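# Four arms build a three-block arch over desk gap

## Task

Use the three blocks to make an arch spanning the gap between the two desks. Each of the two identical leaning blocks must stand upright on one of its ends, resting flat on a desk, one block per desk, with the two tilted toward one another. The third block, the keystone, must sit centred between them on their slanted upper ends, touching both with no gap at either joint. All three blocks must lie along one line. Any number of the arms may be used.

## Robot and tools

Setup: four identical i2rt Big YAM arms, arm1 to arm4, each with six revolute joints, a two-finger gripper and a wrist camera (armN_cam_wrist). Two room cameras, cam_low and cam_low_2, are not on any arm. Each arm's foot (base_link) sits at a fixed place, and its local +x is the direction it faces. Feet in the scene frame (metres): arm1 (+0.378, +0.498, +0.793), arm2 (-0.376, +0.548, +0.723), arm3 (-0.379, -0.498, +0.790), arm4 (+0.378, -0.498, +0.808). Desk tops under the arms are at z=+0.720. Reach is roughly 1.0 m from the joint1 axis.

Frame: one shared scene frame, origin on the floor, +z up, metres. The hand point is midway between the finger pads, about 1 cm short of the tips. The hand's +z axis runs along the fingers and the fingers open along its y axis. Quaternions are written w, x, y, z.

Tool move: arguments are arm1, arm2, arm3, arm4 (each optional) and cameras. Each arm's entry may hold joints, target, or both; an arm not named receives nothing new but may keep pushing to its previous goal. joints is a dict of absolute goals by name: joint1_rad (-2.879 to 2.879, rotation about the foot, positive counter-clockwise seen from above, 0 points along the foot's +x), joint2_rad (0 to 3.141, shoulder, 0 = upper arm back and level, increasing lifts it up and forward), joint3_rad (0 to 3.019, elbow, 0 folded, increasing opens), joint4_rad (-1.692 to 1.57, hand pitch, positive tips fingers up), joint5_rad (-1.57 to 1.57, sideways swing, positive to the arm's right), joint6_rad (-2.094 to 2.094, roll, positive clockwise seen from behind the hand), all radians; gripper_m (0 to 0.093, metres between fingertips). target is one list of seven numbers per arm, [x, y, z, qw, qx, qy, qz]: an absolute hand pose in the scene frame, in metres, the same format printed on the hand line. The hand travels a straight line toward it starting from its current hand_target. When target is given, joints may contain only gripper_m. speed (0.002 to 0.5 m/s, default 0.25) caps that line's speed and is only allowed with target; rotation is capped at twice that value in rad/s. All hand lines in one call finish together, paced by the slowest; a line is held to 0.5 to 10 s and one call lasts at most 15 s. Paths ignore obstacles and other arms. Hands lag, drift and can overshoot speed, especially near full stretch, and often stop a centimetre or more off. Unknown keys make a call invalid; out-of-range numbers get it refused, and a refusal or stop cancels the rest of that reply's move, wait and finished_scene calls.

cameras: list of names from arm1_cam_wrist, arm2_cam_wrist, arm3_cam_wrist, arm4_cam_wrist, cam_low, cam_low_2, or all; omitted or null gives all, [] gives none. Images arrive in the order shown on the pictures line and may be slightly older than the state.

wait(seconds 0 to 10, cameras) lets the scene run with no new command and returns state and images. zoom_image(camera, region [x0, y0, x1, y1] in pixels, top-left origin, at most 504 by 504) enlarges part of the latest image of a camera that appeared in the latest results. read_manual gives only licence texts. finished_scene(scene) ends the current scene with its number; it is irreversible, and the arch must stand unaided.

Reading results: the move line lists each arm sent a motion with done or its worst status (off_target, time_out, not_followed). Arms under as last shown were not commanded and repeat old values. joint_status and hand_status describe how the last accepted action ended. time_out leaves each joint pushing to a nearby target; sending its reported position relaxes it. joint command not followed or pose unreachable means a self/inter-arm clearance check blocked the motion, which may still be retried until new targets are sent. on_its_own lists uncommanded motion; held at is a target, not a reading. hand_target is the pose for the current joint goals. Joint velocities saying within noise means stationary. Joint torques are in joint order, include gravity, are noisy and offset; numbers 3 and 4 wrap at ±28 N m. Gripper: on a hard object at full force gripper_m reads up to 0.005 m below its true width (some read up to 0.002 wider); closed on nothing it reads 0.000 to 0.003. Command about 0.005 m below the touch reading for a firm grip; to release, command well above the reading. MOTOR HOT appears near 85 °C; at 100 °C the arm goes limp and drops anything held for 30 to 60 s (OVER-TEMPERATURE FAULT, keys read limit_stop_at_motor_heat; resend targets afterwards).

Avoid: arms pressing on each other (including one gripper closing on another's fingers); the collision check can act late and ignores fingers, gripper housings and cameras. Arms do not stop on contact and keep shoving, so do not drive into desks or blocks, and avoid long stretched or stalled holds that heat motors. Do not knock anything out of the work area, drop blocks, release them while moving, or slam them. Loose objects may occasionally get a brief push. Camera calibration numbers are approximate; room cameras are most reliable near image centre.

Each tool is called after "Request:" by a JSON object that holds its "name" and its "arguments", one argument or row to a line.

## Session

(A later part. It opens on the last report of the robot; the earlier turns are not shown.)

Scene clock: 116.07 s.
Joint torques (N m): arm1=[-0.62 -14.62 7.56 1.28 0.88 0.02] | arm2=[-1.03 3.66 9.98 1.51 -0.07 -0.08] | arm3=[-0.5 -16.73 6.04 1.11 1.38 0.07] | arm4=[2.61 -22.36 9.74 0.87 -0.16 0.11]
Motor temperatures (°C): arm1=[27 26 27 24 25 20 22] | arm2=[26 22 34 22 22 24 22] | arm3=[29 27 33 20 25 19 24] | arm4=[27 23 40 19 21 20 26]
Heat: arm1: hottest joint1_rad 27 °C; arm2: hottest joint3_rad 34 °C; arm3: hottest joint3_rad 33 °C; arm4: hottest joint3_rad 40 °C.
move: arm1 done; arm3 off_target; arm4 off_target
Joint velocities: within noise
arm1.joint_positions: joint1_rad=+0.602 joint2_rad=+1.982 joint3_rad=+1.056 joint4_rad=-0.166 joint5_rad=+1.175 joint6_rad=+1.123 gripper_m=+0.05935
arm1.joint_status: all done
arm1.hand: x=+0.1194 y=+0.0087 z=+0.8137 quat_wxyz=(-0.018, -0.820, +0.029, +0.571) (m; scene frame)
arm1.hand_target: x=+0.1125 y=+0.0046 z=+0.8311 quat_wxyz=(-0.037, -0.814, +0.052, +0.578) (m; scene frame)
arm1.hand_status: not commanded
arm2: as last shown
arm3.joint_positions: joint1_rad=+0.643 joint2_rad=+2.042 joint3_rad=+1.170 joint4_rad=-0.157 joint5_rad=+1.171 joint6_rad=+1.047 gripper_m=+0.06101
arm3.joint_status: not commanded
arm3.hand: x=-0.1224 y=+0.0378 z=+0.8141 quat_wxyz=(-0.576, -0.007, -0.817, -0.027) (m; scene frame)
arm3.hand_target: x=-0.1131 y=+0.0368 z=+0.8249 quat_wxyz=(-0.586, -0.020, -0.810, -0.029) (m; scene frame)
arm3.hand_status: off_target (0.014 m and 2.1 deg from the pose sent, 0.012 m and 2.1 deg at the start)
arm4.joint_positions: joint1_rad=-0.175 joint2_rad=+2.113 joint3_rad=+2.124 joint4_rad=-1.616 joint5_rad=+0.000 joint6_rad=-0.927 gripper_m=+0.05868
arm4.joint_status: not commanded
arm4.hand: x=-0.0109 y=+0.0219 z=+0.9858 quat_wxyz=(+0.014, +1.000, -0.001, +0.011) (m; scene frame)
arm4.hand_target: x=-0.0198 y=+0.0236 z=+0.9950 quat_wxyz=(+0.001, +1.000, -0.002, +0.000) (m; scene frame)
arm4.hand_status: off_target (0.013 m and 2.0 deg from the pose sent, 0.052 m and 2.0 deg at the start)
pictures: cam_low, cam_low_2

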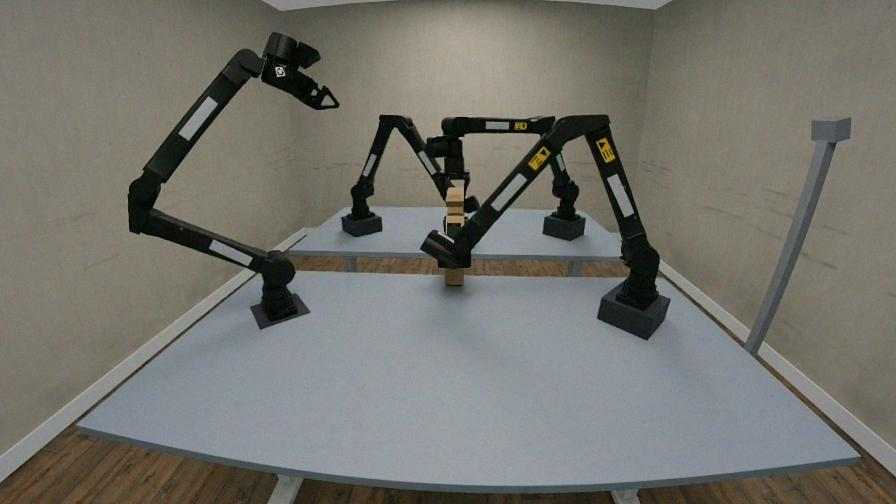

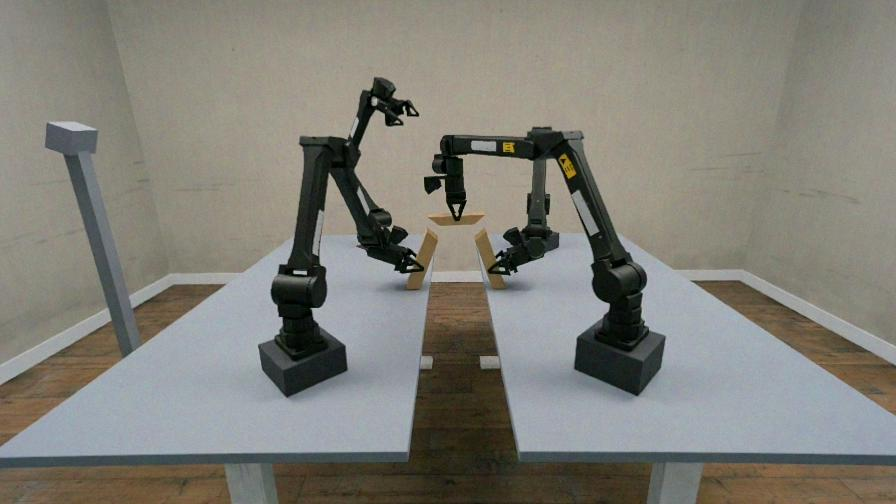

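Request:
{"name": "move", "arguments": {
  "arm4": {"target":[-0.018,0.026,0.966,0,1,0.010,-0.019],"speed":0.1},
  "cameras": ["cam_low","cam_low_2"]
}}

Request:
{"name": "zoom_image", "arguments": {
  "camera": "cam_low",
  "region": [420, 170, 490, 240]
}}

Request:
{"name": "zoom_image", "arguments": {
  "camera": "cam_low_2",
  "region": [390, 180, 530, 300]
}}

Scene clock: 121.73 s.
Joint torques (N m): arm1=[-0.73 -14.68 7.58 1.26 0.88 0.02] | arm2=[-1.03 3.66 9.91 1.61 -0.08 -0.11] | arm3=[-0.09 -17.08 6.11 1.11 1.39 0.05] | arm4=[1.49 -23.47 9.44 0.94 -0.22 -0.13]
Motor temperatures (°C): arm1=[27 26 27 24 25 20 22] | arm2=[26 22 35 22 22 24 22] | arm3=[29 27 32 20 25 19 24] | arm4=[27 25 40 19 21 20 26]
Heat: arm1: hottest joint1_rad 27 °C; arm2: hottest joint3_rad 35 °C; arm3: hottest joint3_rad 32 °C; arm4: hottest joint3_rad 40 °C.
move: arm4 off_target
Joint velocities: within noise
arm1, arm2, arm3: as last shown
arm3.hand_target: x=-0.1131 y=+0.0368 z=+0.8248 quat_wxyz=(-0.586, -0.020, -0.810, -0.029) (m; scene frame)
arm4.joint_positions: joint1_rad=-0.175 joint2_rad=+2.113 joint3_rad=+2.024 joint4_rad=-1.507 joint5_rad=-0.027 joint6_rad=-0.938 gripper_m=+0.05868
arm4.joint_status: not commanded
arm4.hand: x=-0.0151 y=+0.0197 z=+0.9478 quat_wxyz=(+0.018, +1.000, +0.005, -0.003) (m; scene frame)
arm4.hand_target: x=-0.0176 y=+0.0257 z=+0.9660 quat_wxyz=(+0.000, +1.000, +0.010, -0.018) (m; scene frame)
arm4.hand_status: off_target (0.019 m and 2.8 deg from the pose sent, 0.021 m and 4.0 deg at the start)
pictures: cam_low, cam_low_2

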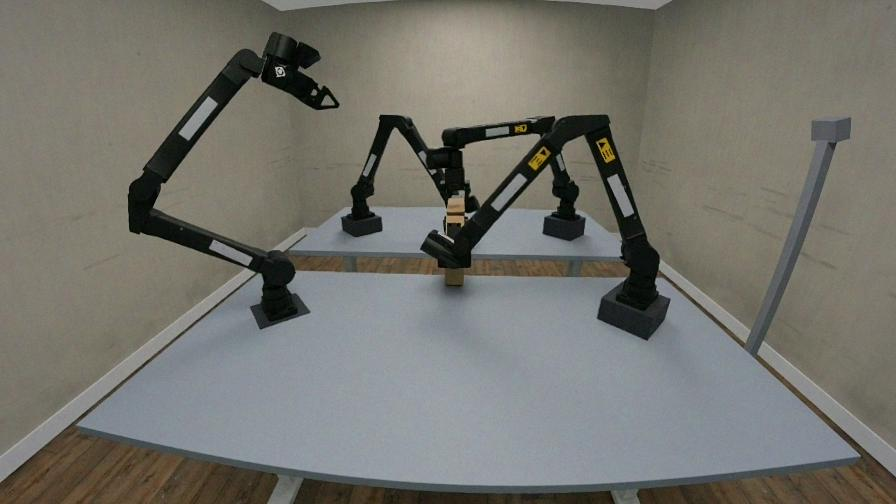

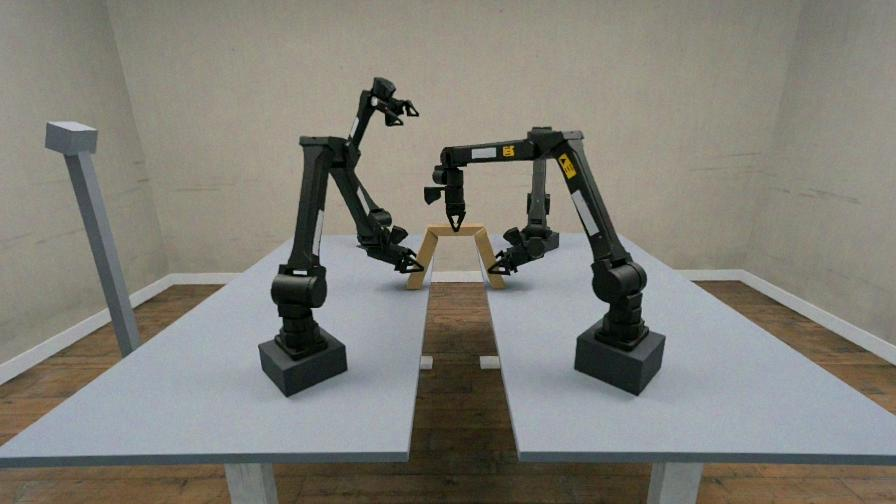

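Scaled by 7.200 from the camera's 896x504 image, which has a finer 1280x720 frame.

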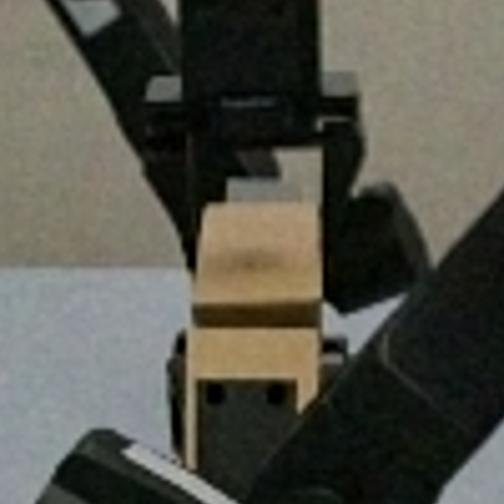

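Scaled by 3.600 from the camera's 896x504 image, which has a finer 1280x720 frame.

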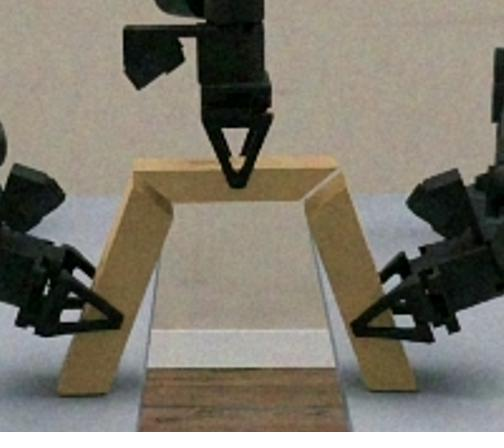

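Request:
{"name": "move", "arguments": {
  "arm4": {"target":[-0.012,0.026,0.962,0,1,0.010,-0.024],"speed":0.05},
  "cameras": ["cam_low_2"]
}}

Request:
{"name": "zoom_image", "arguments": {
  "camera": "cam_low_2",
  "region": [400, 210, 520, 300]
}}

Scene clock: 123.67 s.
Joint torques (N m): arm1=[-0.62 -14.62 7.58 1.26 0.88 0.02] | arm2=[-1.08 3.84 9.92 1.54 -0.1 -0.08] | arm3=[-0.67 -16.73 6.15 1.25 1.39 0.04] | arm4=[0.85 -24.53 9.42 0.91 -0.23 -0.15]
Motor temperatures (°C): arm1=[27 26 27 24 25 20 22] | arm2=[26 22 35 22 22 24 22] | arm3=[29 27 32 20 25 19 24] | arm4=[27 26 40 19 21 20 26]
Heat: arm1: hottest joint1_rad 27 °C; arm2: hottest joint3_rad 35 °C; arm3: hottest joint3_rad 32 °C; arm4: hottest joint3_rad 40 °C.
move: arm4 off_target
Joint velocities: within noise
arm1, arm3: as last shown
arm2.joint_positions: joint1_rad=-0.068 joint2_rad=+0.615 joint3_rad=+1.398 joint4_rad=-1.168 joint5_rad=-0.283 joint6_rad=+0.288 gripper_m=+0.09396
arm2.joint_status: not commanded
arm2.hand: x=-0.1788 y=+0.3871 z=+1.3047 quat_wxyz=(-0.558, -0.390, -0.730, +0.053) (m; scene frame)
arm2.hand_target: x=-0.1809 y=+0.3898 z=+1.3157 quat_wxyz=(-0.568, -0.385, -0.725, +0.057) (m; scene frame)
arm2.hand_status: not commanded
arm3.hand: x=-0.1224 y=+0.0378 z=+0.8139 quat_wxyz=(-0.576, -0.007, -0.817, -0.027) (m; scene frame)
arm3.hand_target: x=-0.1131 y=+0.0368 z=+0.8250 quat_wxyz=(-0.586, -0.020, -0.810, -0.030) (m; scene frame)
arm4.joint_positions: joint1_rad=-0.176 joint2_rad=+2.113 joint3_rad=+1.987 joint4_rad=-1.479 joint5_rad=-0.036 joint6_rad=-0.947 gripper_m=+0.05868
arm4.joint_status: not commanded
arm4.hand: x=-0.0140 y=+0.0160 z=+0.9340 quat_wxyz=(+0.025, +1.000, +0.009, -0.004) (m; scene frame)
arm4.hand_target: x=-0.0118 y=+0.0254 z=+0.9620 quat_wxyz=(+0.000, +1.000, +0.010, -0.024) (m; scene frame)
arm4.hand_status: off_target (0.030 m and 3.6 deg from the pose sent, 0.016 m and 3.2 deg at the start)
pictures: cam_low_2

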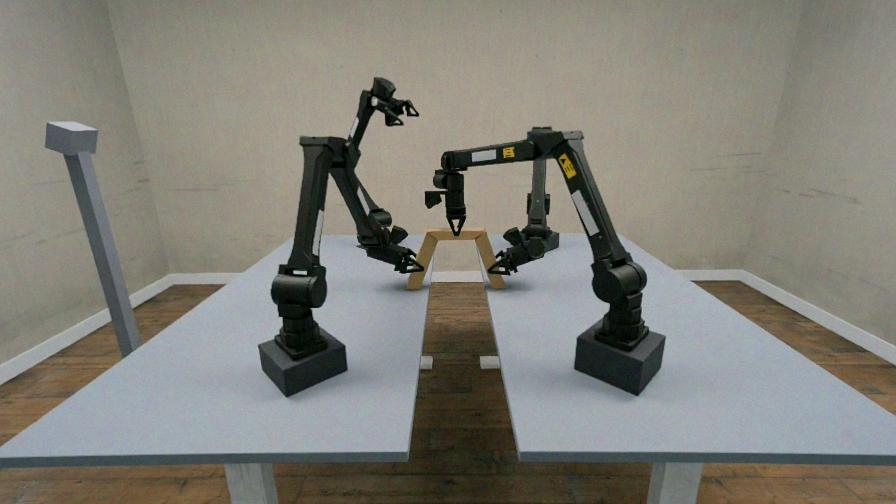

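Scaled by 4.200 from the camera's 896x504 image, which has a finer 1280x720 frame.

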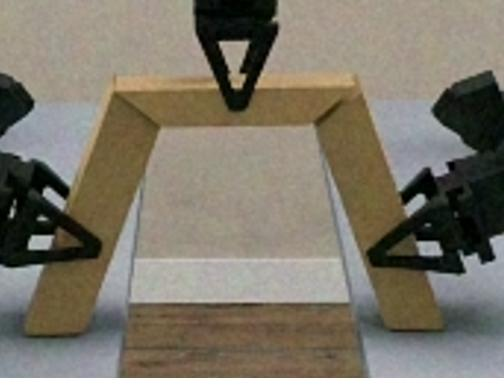

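Request:
{"name": "move", "arguments": {
  "arm4": {"target":[-0.012,0.026,0.956,0,1,0.010,-0.024],"speed":0.05},
  "cameras": ["cam_low","cam_low_2"]
}}

Request:
{"name": "zoom_image", "arguments": {
  "camera": "cam_low_2",
  "region": [390, 200, 530, 310]
}}

Request:
{"name": "zoom_image", "arguments": {
  "camera": "cam_low",
  "region": [400, 160, 510, 250]
}}

Scene clock: 128.63 s.
Joint torques (N m): arm1=[-0.67 -14.56 7.58 1.28 0.88 0.02] | arm2=[-1.2 3.6 9.95 1.43 -0.09 -0.09] | arm3=[-0.5 -17.03 6.04 1.16 1.39 0.08] | arm4=[0.91 -24.35 9.32 0.9 -0.2 -0.15]
Motor temperatures (°C): arm1=[27 26 27 24 25 20 22] | arm2=[26 22 35 22 22 24 22] | arm3=[29 27 32 20 26 19 24] | arm4=[27 28 39 19 21 20 27]
Heat: arm1: hottest joint1_rad 27 °C; arm2: hottest joint3_rad 35 °C; arm3: hottest joint3_rad 32 °C; arm4: hottest joint3_rad 39 °C.
move: arm4 off_target
Joint velocities: within noise
arm1, arm2: as last shown
arm3.joint_positions: joint1_rad=+0.643 joint2_rad=+2.044 joint3_rad=+1.170 joint4_rad=-0.157 joint5_rad=+1.171 joint6_rad=+1.041 gripper_m=+0.06101
arm3.joint_status: not commanded
arm3.hand: x=-0.1224 y=+0.0376 z=+0.8126 quat_wxyz=(-0.576, -0.003, -0.817, -0.024) (m; scene frame)
arm3.hand_target: x=-0.1131 y=+0.0368 z=+0.8249 quat_wxyz=(-0.586, -0.018, -0.810, -0.028) (m; scene frame)
arm3.hand_status: not commanded
arm4.joint_positions: joint1_rad=-0.177 joint2_rad=+2.113 joint3_rad=+1.974 joint4_rad=-1.464 joint5_rad=-0.036 joint6_rad=-0.947 gripper_m=+0.05868
arm4.joint_status: not commanded
arm4.hand: x=-0.0135 y=+0.0162 z=+0.9291 quat_wxyz=(+0.024, +1.000, +0.008, -0.005) (m; scene frame)
arm4.hand_target: x=-0.0117 y=+0.0256 z=+0.9558 quat_wxyz=(+0.000, +1.000, +0.010, -0.024) (m; scene frame)
arm4.hand_status: off_target (0.029 m and 3.5 deg from the pose sent, 0.024 m and 3.6 deg at the start)
pictures: cam_low, cam_low_2

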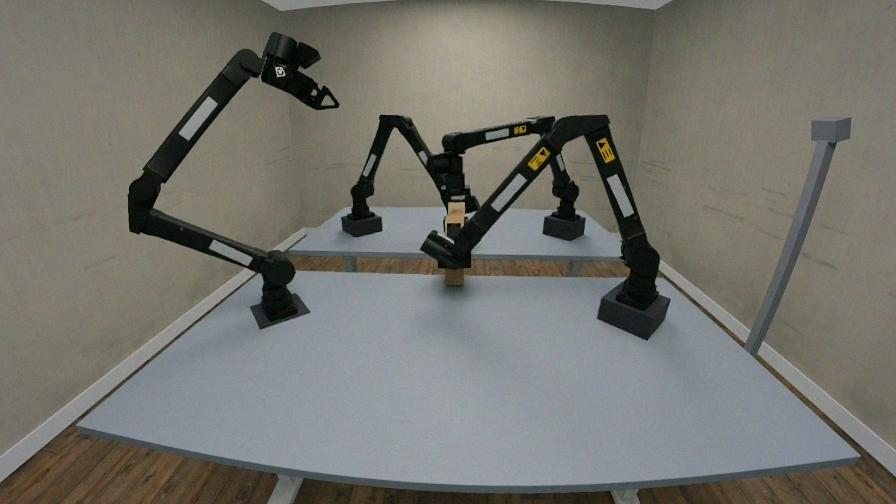

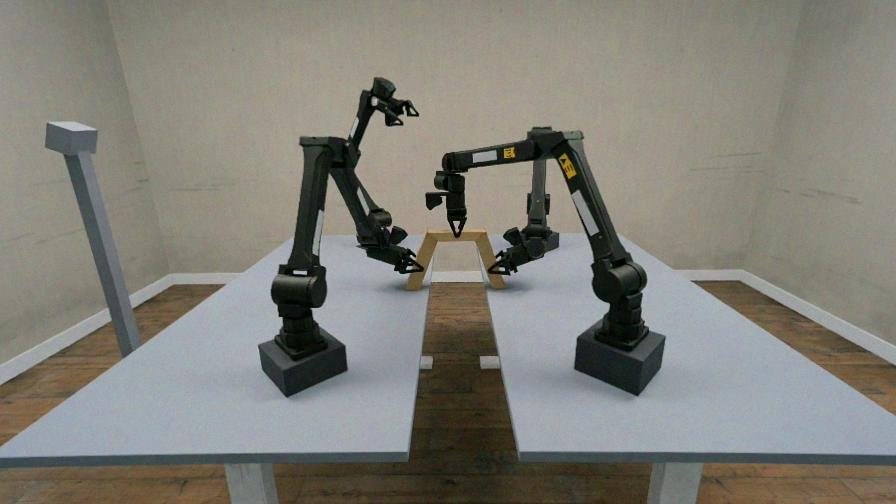

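Scaled by 3.600 from the camera's 896x504 image, which has a finer 1280x720 frame.

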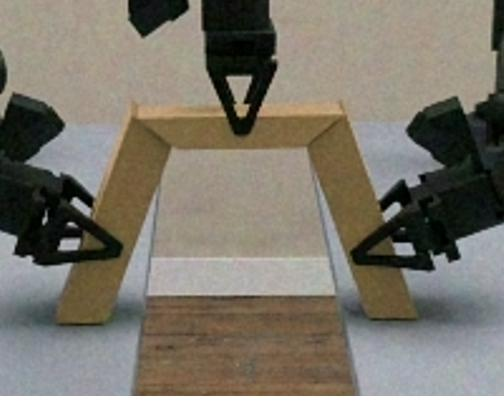

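Scaled by 4.582 from the camera's 896x504 image, which has a finer 1280x720 frame.

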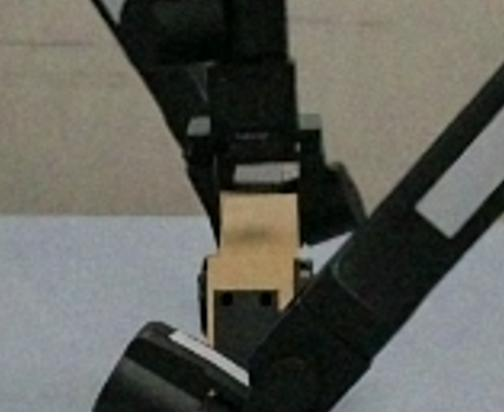

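Request:
{"name": "move", "arguments": {
  "arm4": {"joints":{"gripper_m":0.066}},
  "cameras": ["cam_low","cam_low_2","arm4_cam_wrist"]
}}

Request:
{"name": "zoom_image", "arguments": {
  "camera": "cam_low_2",
  "region": [390, 200, 530, 310]
}}

Request:
{"name": "zoom_image", "arguments": {
  "camera": "cam_low",
  "region": [400, 190, 510, 300]
}}

Scene clock: 130.60 s.
Joint torques (N m): arm1=[-0.62 -14.62 7.77 1.25 0.95 0] | arm2=[-1.2 3.84 9.98 1.61 -0.09 -0.08] | arm3=[-0.32 -17.03 6.17 1.16 1.4 0.02] | arm4=[1.03 -23.94 9.36 0.88 -0.19 -0.14]
Motor temperatures (°C): arm1=[27 26 27 24 25 20 22] | arm2=[26 22 35 22 22 24 22] | arm3=[29 27 32 20 26 19 24] | arm4=[27 28 39 19 21 20 26]
Heat: arm1: hottest joint1_rad 27 °C; arm2: hottest joint3_rad 35 °C; arm3: hottest joint3_rad 32 °C; arm4: hottest joint3_rad 39 °C.
move: arm4 done
Joint velocities: within noise
arm1.joint_positions: joint1_rad=+0.602 joint2_rad=+1.982 joint3_rad=+1.054 joint4_rad=-0.166 joint5_rad=+1.173 joint6_rad=+1.126 gripper_m=+0.05935
arm1.joint_status: not commanded
arm1.hand: x=+0.1197 y=+0.0097 z=+0.8127 quat_wxyz=(-0.018, -0.821, +0.029, +0.570) (m; scene frame)
arm1.hand_target: x=+0.1125 y=+0.0046 z=+0.8311 quat_wxyz=(-0.037, -0.814, +0.053, +0.578) (m; scene frame)
arm1.hand_status: not commanded
arm2: as last shown
arm3.joint_positions: joint1_rad=+0.643 joint2_rad=+2.047 joint3_rad=+1.166 joint4_rad=-0.157 joint5_rad=+1.171 joint6_rad=+1.047 gripper_m=+0.06101
arm3.joint_status: not commanded
arm3.hand: x=-0.1227 y=+0.0359 z=+0.8103 quat_wxyz=(-0.576, -0.004, -0.817, -0.024) (m; scene frame)
arm3.hand_target: x=-0.1132 y=+0.0369 z=+0.8249 quat_wxyz=(-0.586, -0.020, -0.810, -0.030) (m; scene frame)
arm3.hand_status: not commanded
arm4.joint_positions: joint1_rad=-0.177 joint2_rad=+2.107 joint3_rad=+1.974 joint4_rad=-1.464 joint5_rad=-0.036 joint6_rad=-0.947 gripper_m=+0.06590
arm4.joint_status: all done
arm4.hand: x=-0.0136 y=+0.0162 z=+0.9331 quat_wxyz=(+0.021, +1.000, +0.009, -0.007) (m; scene frame)
arm4.hand_target: x=-0.0116 y=+0.0256 z=+0.9560 quat_wxyz=(-0.001, +1.000, +0.009, -0.024) (m; scene frame)
arm4.hand_status: not commanded
pictures: arm4_cam_wrist, cam_low, cam_low_2
camera_calibration:
arm4_cam_wrist: T_world_to_cam=[[-0.0232381, 0.999153, -0.0339512, 0.0149043], [0.81399, 0.0386262, 0.579593, -0.526572], [0.580414, -0.0141673, -0.814198, 0.893143], [0, 0, 0, 1]] pos_world=[-0.089422, 0.0181012, 1.0329]

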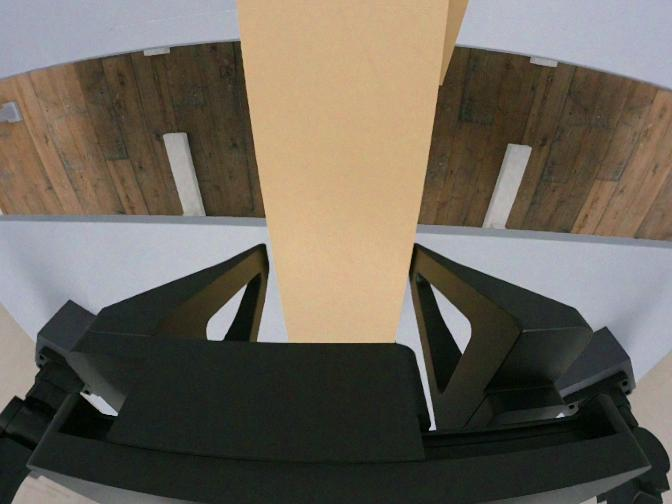

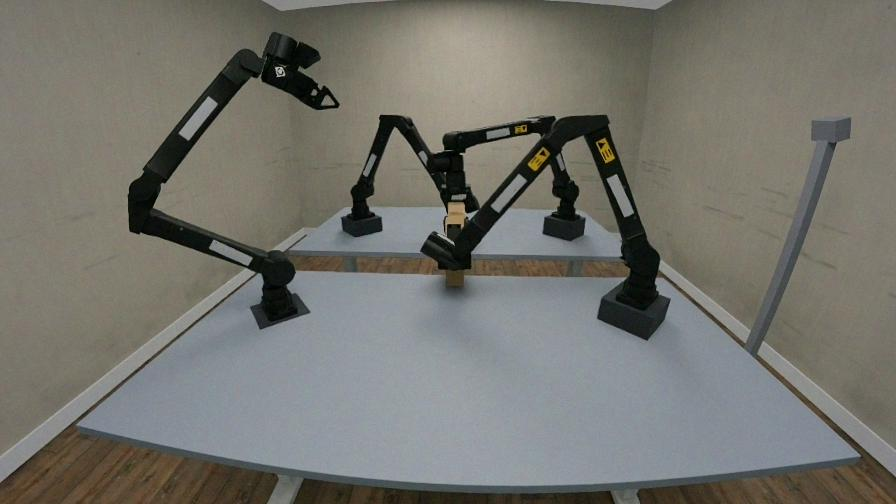

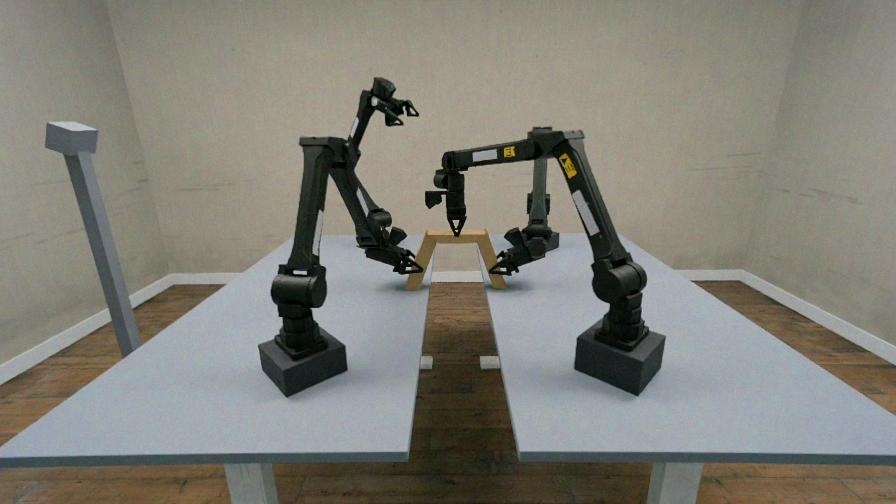

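Scaled by 3.600 from the camera's 896x504 image, which has a finer 1280x720 frame.

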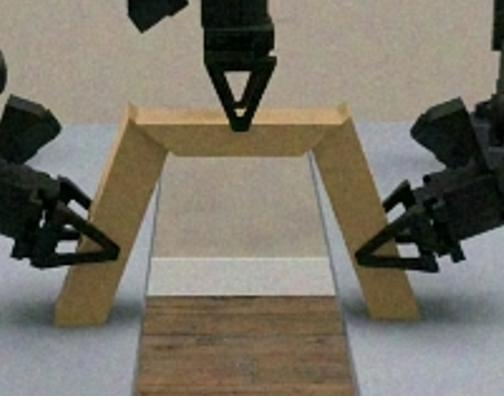

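Scaled by 4.582 from the camera's 896x504 image, which has a finer 1280x720 frame.

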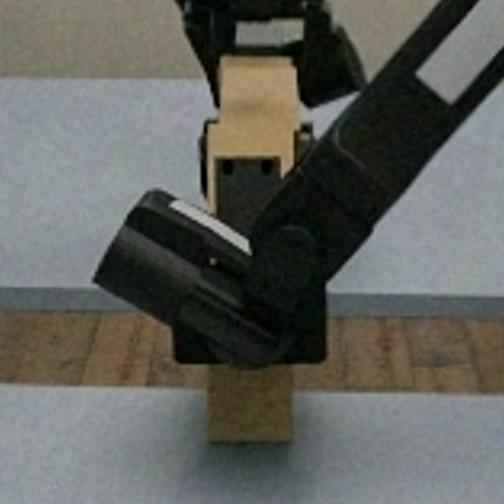

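Request:
{"name": "zoom_image", "arguments": {
  "camera": "cam_low_2",
  "region": [415, 220, 455, 250]
}}

Request:
{"name": "zoom_image", "arguments": {
  "camera": "cam_low_2",
  "region": [465, 220, 505, 250]
}}

Request:
{"name": "zoom_image", "arguments": {
  "camera": "cam_low_2",
  "region": [400, 260, 520, 300]
}}

Scaled by 12.600 from the camera's 896x504 image, which has a finer 1280x720 frame.

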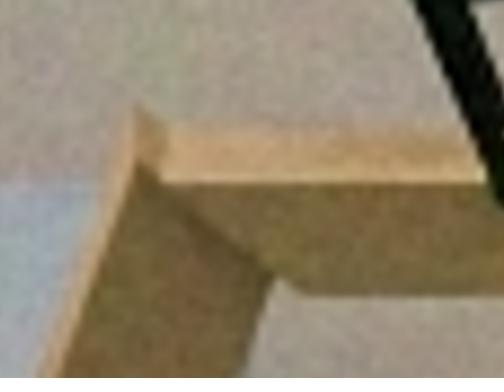

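Scaled by 12.600 from the camera's 896x504 image, which has a finer 1280x720 frame.

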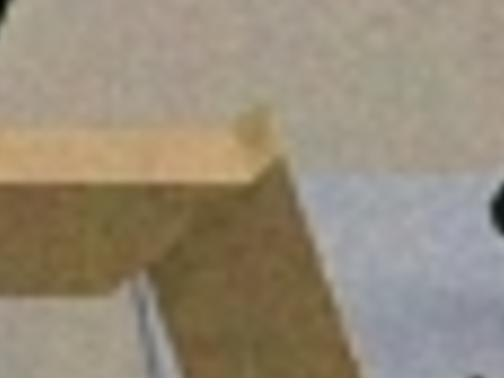

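Scaled by 4.200 from the camera's 896x504 image, which has a finer 1280x720 frame.

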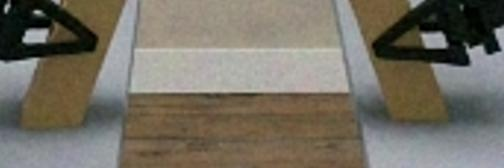

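Request:
{"name": "move", "arguments": {
  "arm4": {"joints":{"gripper_m":0.085}},
  "arm1": {"joints":{"gripper_m":0.065}},
  "arm3": {"joints":{"gripper_m":0.067}}
}}

Request:
{"name": "zoom_image", "arguments": {
  "camera": "cam_low_2",
  "region": [390, 200, 530, 310]
}}

Request:
{"name": "zoom_image", "arguments": {
  "camera": "cam_low",
  "region": [400, 190, 510, 300]
}}

Scene clock: 134.53 s.
Joint torques (N m): arm1=[-0.21 -14.21 7.84 1.03 0.71 -0.02] | arm2=[-0.67 3.9 9.88 1.63 -0.08 -0.08] | arm3=[-0.44 -17.2 6.38 0.91 0.79 0.03] | arm4=[0.91 -23.88 9.36 0.91 -0.18 -0.15]
Motor temperatures (°C): arm1=[27 26 26 24 25 20 22] | arm2=[26 22 35 22 22 24 22] | arm3=[29 27 31 20 26 19 24] | arm4=[27 28 38 19 21 20 26]
Heat: arm1: hottest joint1_rad 27 °C; arm2: hottest joint3_rad 35 °C; arm3: hottest joint3_rad 31 °C; arm4: hottest joint3_rad 38 °C.
move: arm1 done; arm3 done; arm4 done
Joint velocities: within noise
arm1.joint_positions: joint1_rad=+0.601 joint2_rad=+1.980 joint3_rad=+1.054 joint4_rad=-0.160 joint5_rad=+1.179 joint6_rad=+1.126 gripper_m=+0.06489
arm1.joint_status: all done
arm1.hand: x=+0.1189 y=+0.0095 z=+0.8151 quat_wxyz=(-0.020, -0.819, +0.033, +0.573) (m; scene frame)
arm1.hand_target: x=+0.1125 y=+0.0046 z=+0.8311 quat_wxyz=(-0.037, -0.814, +0.052, +0.578) (m; scene frame)
arm1.hand_status: not commanded
arm2: as last shown
arm3.joint_positions: joint1_rad=+0.643 joint2_rad=+2.044 joint3_rad=+1.166 joint4_rad=-0.150 joint5_rad=+1.185 joint6_rad=+1.043 gripper_m=+0.06692
arm3.joint_status: all done
arm3.hand: x=-0.1218 y=+0.0358 z=+0.8139 quat_wxyz=(-0.581, -0.007, -0.813, -0.024) (m; scene frame)
arm3.hand_target: x=-0.1132 y=+0.0368 z=+0.8248 quat_wxyz=(-0.586, -0.018, -0.810, -0.028) (m; scene frame)
arm3.hand_status: not commanded
arm4.joint_positions: joint1_rad=-0.177 joint2_rad=+2.107 joint3_rad=+1.974 joint4_rad=-1.464 joint5_rad=-0.036 joint6_rad=-0.947 gripper_m=+0.08483
arm4.joint_status: all done
arm4.hand: x=-0.0136 y=+0.0162 z=+0.9331 quat_wxyz=(+0.021, +1.000, +0.009, -0.007) (m; scene frame)
arm4.hand_target: x=-0.0116 y=+0.0256 z=+0.9560 quat_wxyz=(-0.001, +1.000, +0.009, -0.024) (m; scene frame)
arm4.hand_status: not commanded
pictures: arm1_cam_wrist, arm2_cam_wrist, arm3_cam_wrist, arm4_cam_wrist, cam_low, cam_low_2
camera_calibration:
arm1_cam_wrist: T_world_to_cam=[[0.024065, 0.994104, -0.105725, 0.0766263], [0.847909, -0.0763201, -0.52462, 0.327391], [-0.529596, -0.0770199, -0.844746, 0.874113], [0, 0, 0, 1]] pos_world=[0.183485, 0.0161361, 0.918261]
arm2_cam_wrist: T_world_to_cam=[[-0.656907, -0.658749, -0.366774, 0.613599], [-0.450242, 0.732933, -0.509992, 0.312301], [0.604777, -0.16988, -0.778065, 1.30729], [0, 0, 0, 1]] pos_world=[-0.246929, 0.397394, 1.40148]
arm3_cam_wrist: T_world_to_cam=[[0.00404688, -0.998746, -0.0498959, 0.0766304], [-0.818852, 0.0253306, -0.573446, 0.369304], [0.573991, 0.043178, -0.817722, 0.857246], [0, 0, 0, 1]] pos_world=[-0.189957, 0.0301654, 0.916588]
arm4_cam_wrist: T_world_to_cam=[[-0.0232381, 0.999153, -0.0339512, 0.0149043], [0.81399, 0.0386262, 0.579593, -0.526572], [0.580414, -0.0141673, -0.814198, 0.893143], [0, 0, 0, 1]] pos_world=[-0.089422, 0.0181012, 1.0329]

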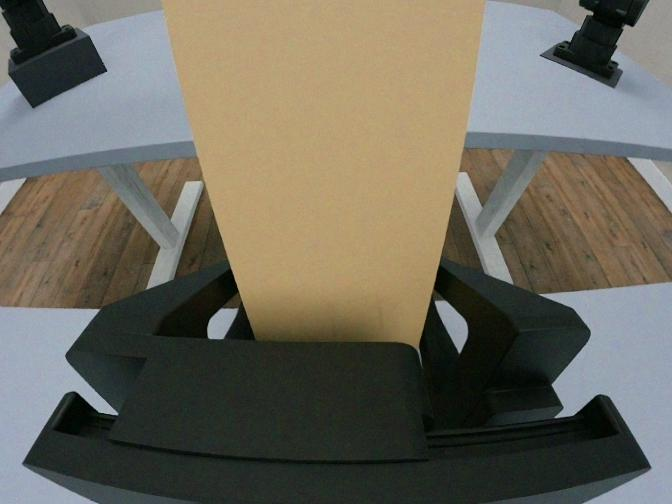

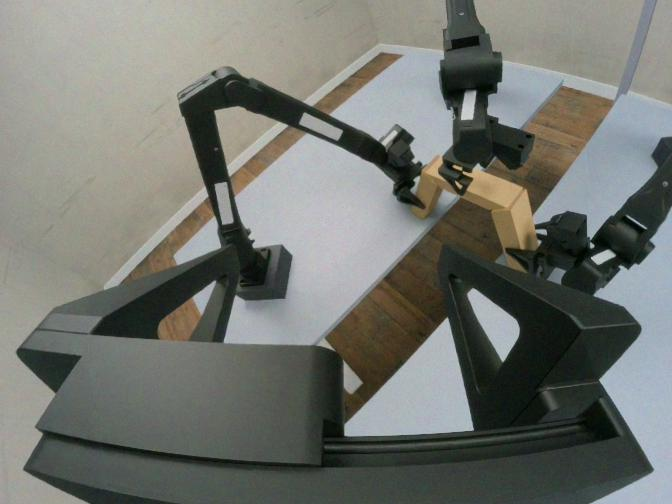

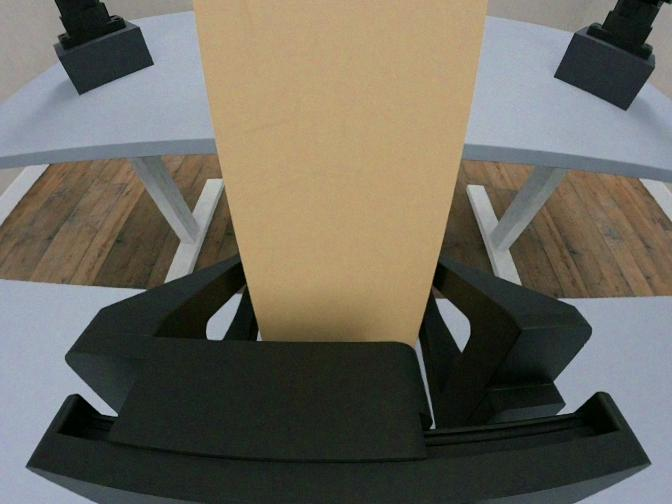

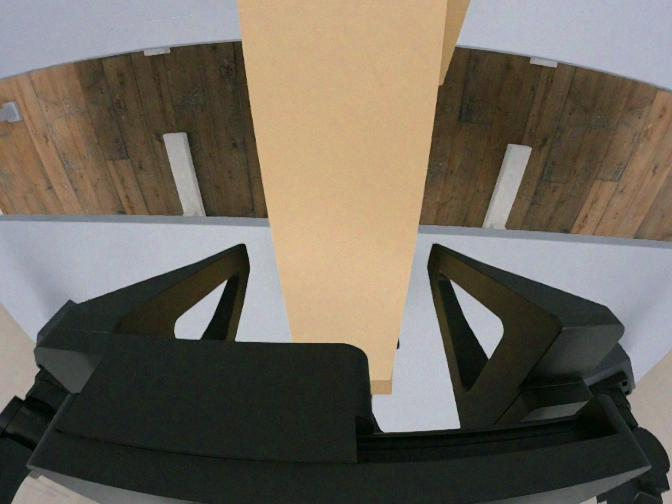

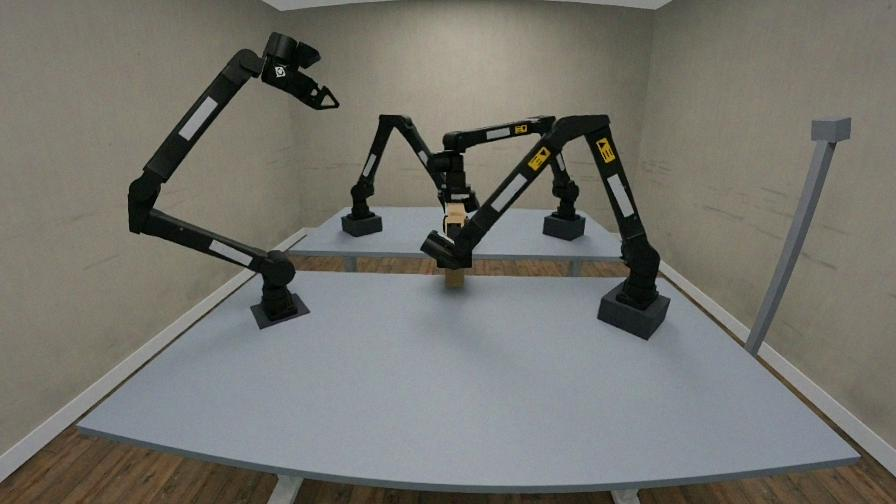

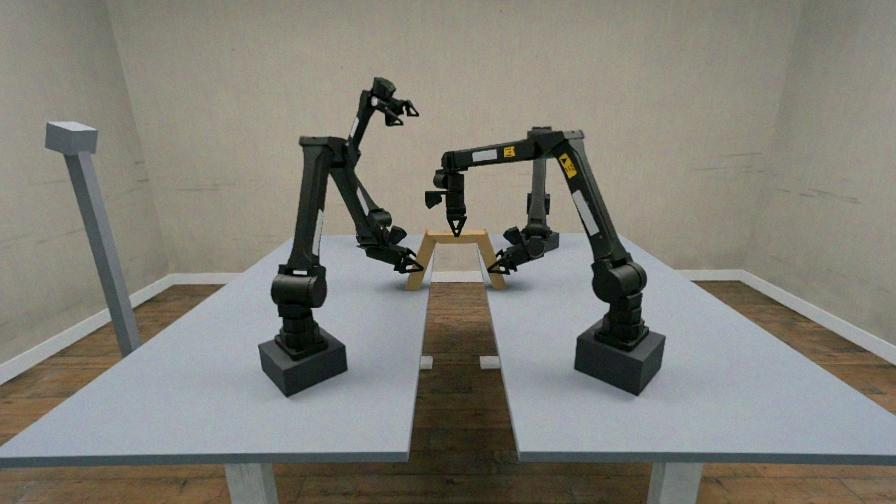

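Scaled by 3.600 from the camera's 896x504 image, which has a finer 1280x720 frame.

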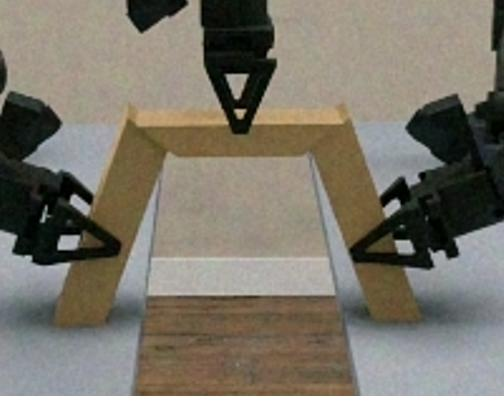

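Scaled by 4.582 from the camera's 896x504 image, which has a finer 1280x720 frame.

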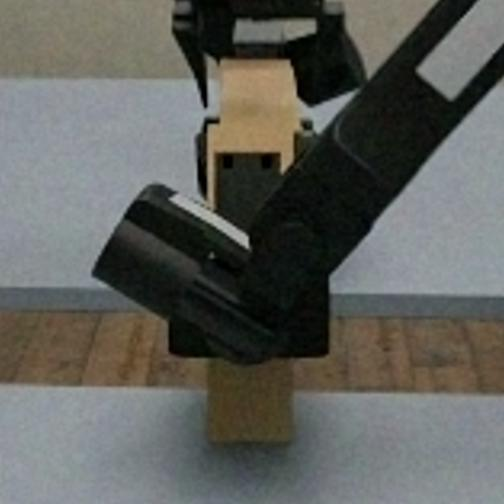

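Request:
{"name": "move", "arguments": {
  "arm4": {"joints":{"gripper_m":0.092}},
  "arm1": {"joints":{"gripper_m":0.092}},
  "arm3": {"joints":{"gripper_m":0.092}}
}}

Request:
{"name": "zoom_image", "arguments": {
  "camera": "cam_low_2",
  "region": [390, 200, 530, 310]
}}

Scene clock: 135.73 s.
Joint torques (N m): arm1=[-0.62 -14.33 7.83 1.06 0.71 -0.01] | arm2=[-1.26 3.9 10.03 1.58 -0.09 -0.09] | arm3=[-0.21 -17.03 6.37 0.7 0.8 0.07] | arm4=[0.79 -23.88 9.35 0.87 -0.18 -0.14]
Motor temperatures (°C): arm1=[27 26 26 24 25 20 22] | arm2=[26 22 35 22 22 24 22] | arm3=[29 27 31 20 26 19 24] | arm4=[27 28 38 19 21 20 26]
Heat: arm1: hottest joint1_rad 27 °C; arm2: hottest joint3_rad 35 °C; arm3: hottest joint3_rad 31 °C; arm4: hottest joint3_rad 38 °C.
move: arm1 done; arm3 done; arm4 done
Joint velocities: within noise
arm1.joint_positions: joint1_rad=+0.601 joint2_rad=+1.980 joint3_rad=+1.054 joint4_rad=-0.160 joint5_rad=+1.179 joint6_rad=+1.126 gripper_m=+0.09179
arm1.joint_status: all done
arm1.hand: x=+0.1189 y=+0.0095 z=+0.8151 quat_wxyz=(-0.020, -0.819, +0.033, +0.573) (m; scene frame)
arm1.hand_target: x=+0.1125 y=+0.0046 z=+0.8311 quat_wxyz=(-0.037, -0.814, +0.052, +0.578) (m; scene frame)
arm1.hand_status: not commanded
arm2: as last shown
arm3.joint_positions: joint1_rad=+0.643 joint2_rad=+2.044 joint3_rad=+1.166 joint4_rad=-0.150 joint5_rad=+1.185 joint6_rad=+1.044 gripper_m=+0.09184
arm3.joint_status: all done
arm3.hand: x=-0.1218 y=+0.0358 z=+0.8139 quat_wxyz=(-0.581, -0.008, -0.813, -0.024) (m; scene frame)
arm3.hand_target: x=-0.1132 y=+0.0368 z=+0.8248 quat_wxyz=(-0.586, -0.019, -0.810, -0.029) (m; scene frame)
arm3.hand_status: not commanded
arm4.joint_positions: joint1_rad=-0.177 joint2_rad=+2.107 joint3_rad=+1.974 joint4_rad=-1.464 joint5_rad=-0.036 joint6_rad=-0.947 gripper_m=+0.09186
arm4.joint_status: all done
arm4.hand: x=-0.0136 y=+0.0162 z=+0.9331 quat_wxyz=(+0.021, +1.000, +0.009, -0.007) (m; scene frame)
arm4.hand_target: x=-0.0116 y=+0.0256 z=+0.9560 quat_wxyz=(-0.001, +1.000, +0.009, -0.024) (m; scene frame)
arm4.hand_status: not commanded
pictures: arm1_cam_wrist, arm2_cam_wrist, arm3_cam_wrist, arm4_cam_wrist, cam_low, cam_low_2
camera_calibration:
arm1_cam_wrist: T_world_to_cam=[[0.024065, 0.994104, -0.105725, 0.0766263], [0.847909, -0.0763201, -0.52462, 0.327391], [-0.529596, -0.0770199, -0.844746, 0.874113], [0, 0, 0, 1]] pos_world=[0.183485, 0.0161361, 0.918261]
arm2_cam_wrist: T_world_to_cam=[[-0.656907, -0.658749, -0.366774, 0.613599], [-0.450242, 0.732933, -0.509992, 0.312301], [0.604777, -0.16988, -0.778065, 1.30729], [0, 0, 0, 1]] pos_world=[-0.246929, 0.397394, 1.40148]
arm3_cam_wrist: T_world_to_cam=[[0.0035023, -0.998673, -0.0513805, 0.0777871], [-0.818871, 0.0266269, -0.57336, 0.369184], [0.573967, 0.0440821, -0.817691, 0.85719], [0, 0, 0, 1]] pos_world=[-0.189957, 0.030067, 0.916588]
arm4_cam_wrist: T_world_to_cam=[[-0.0232381, 0.999153, -0.0339512, 0.0149043], [0.81399, 0.0386262, 0.579593, -0.526572], [0.580414, -0.0141673, -0.814198, 0.893143], [0, 0, 0, 1]] pos_world=[-0.089422, 0.0181012, 1.0329]

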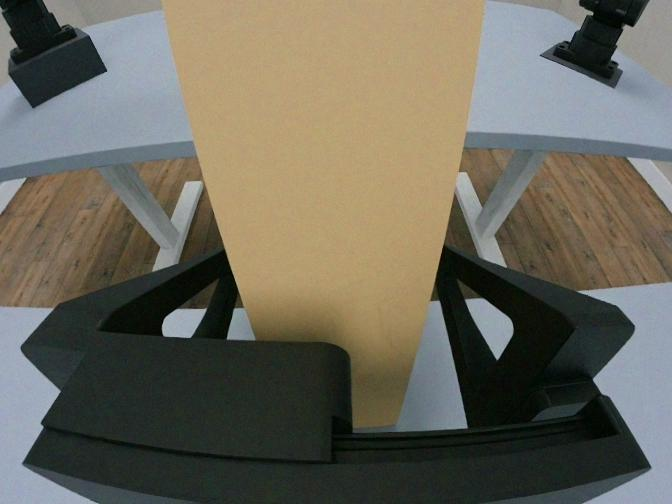

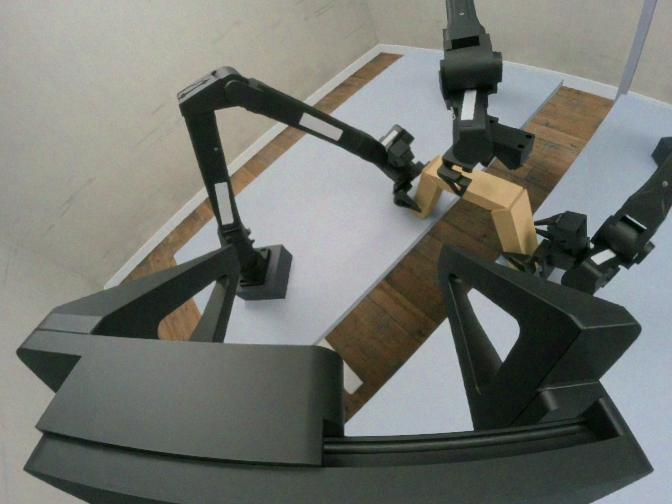

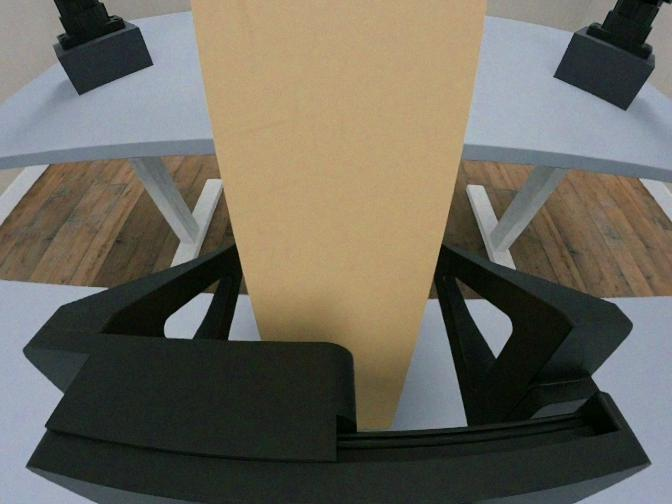

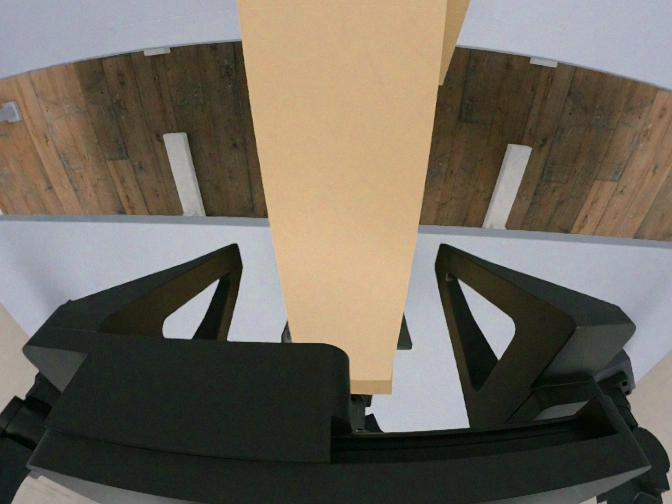

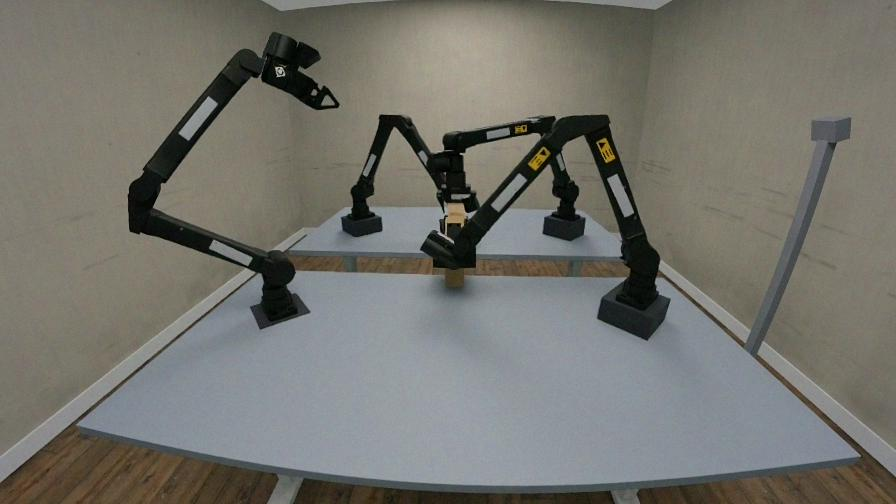

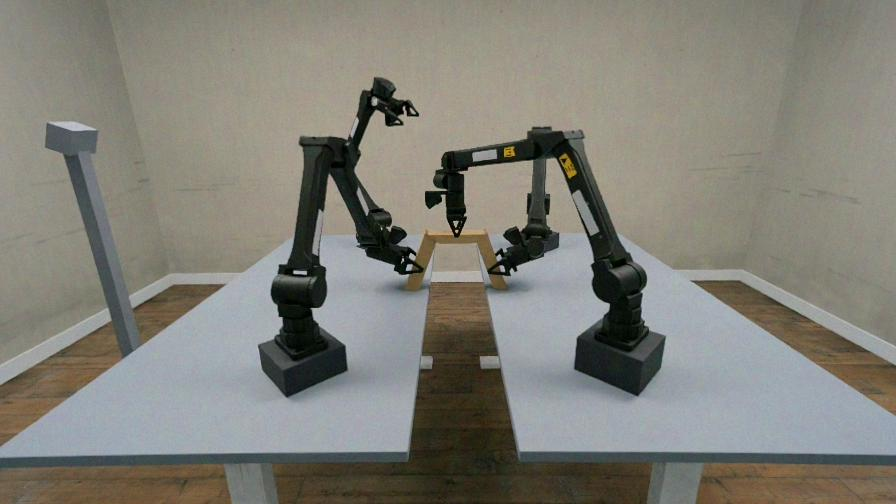

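Scaled by 3.600 from the camera's 896x504 image, which has a finer 1280x720 frame.

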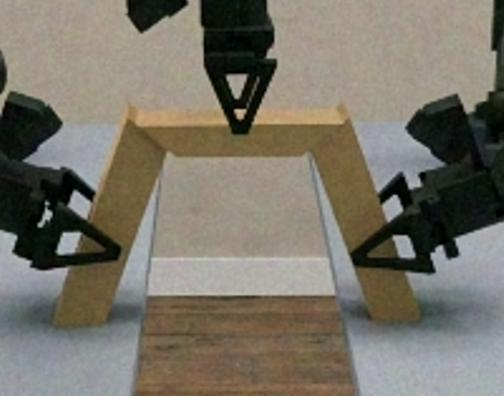

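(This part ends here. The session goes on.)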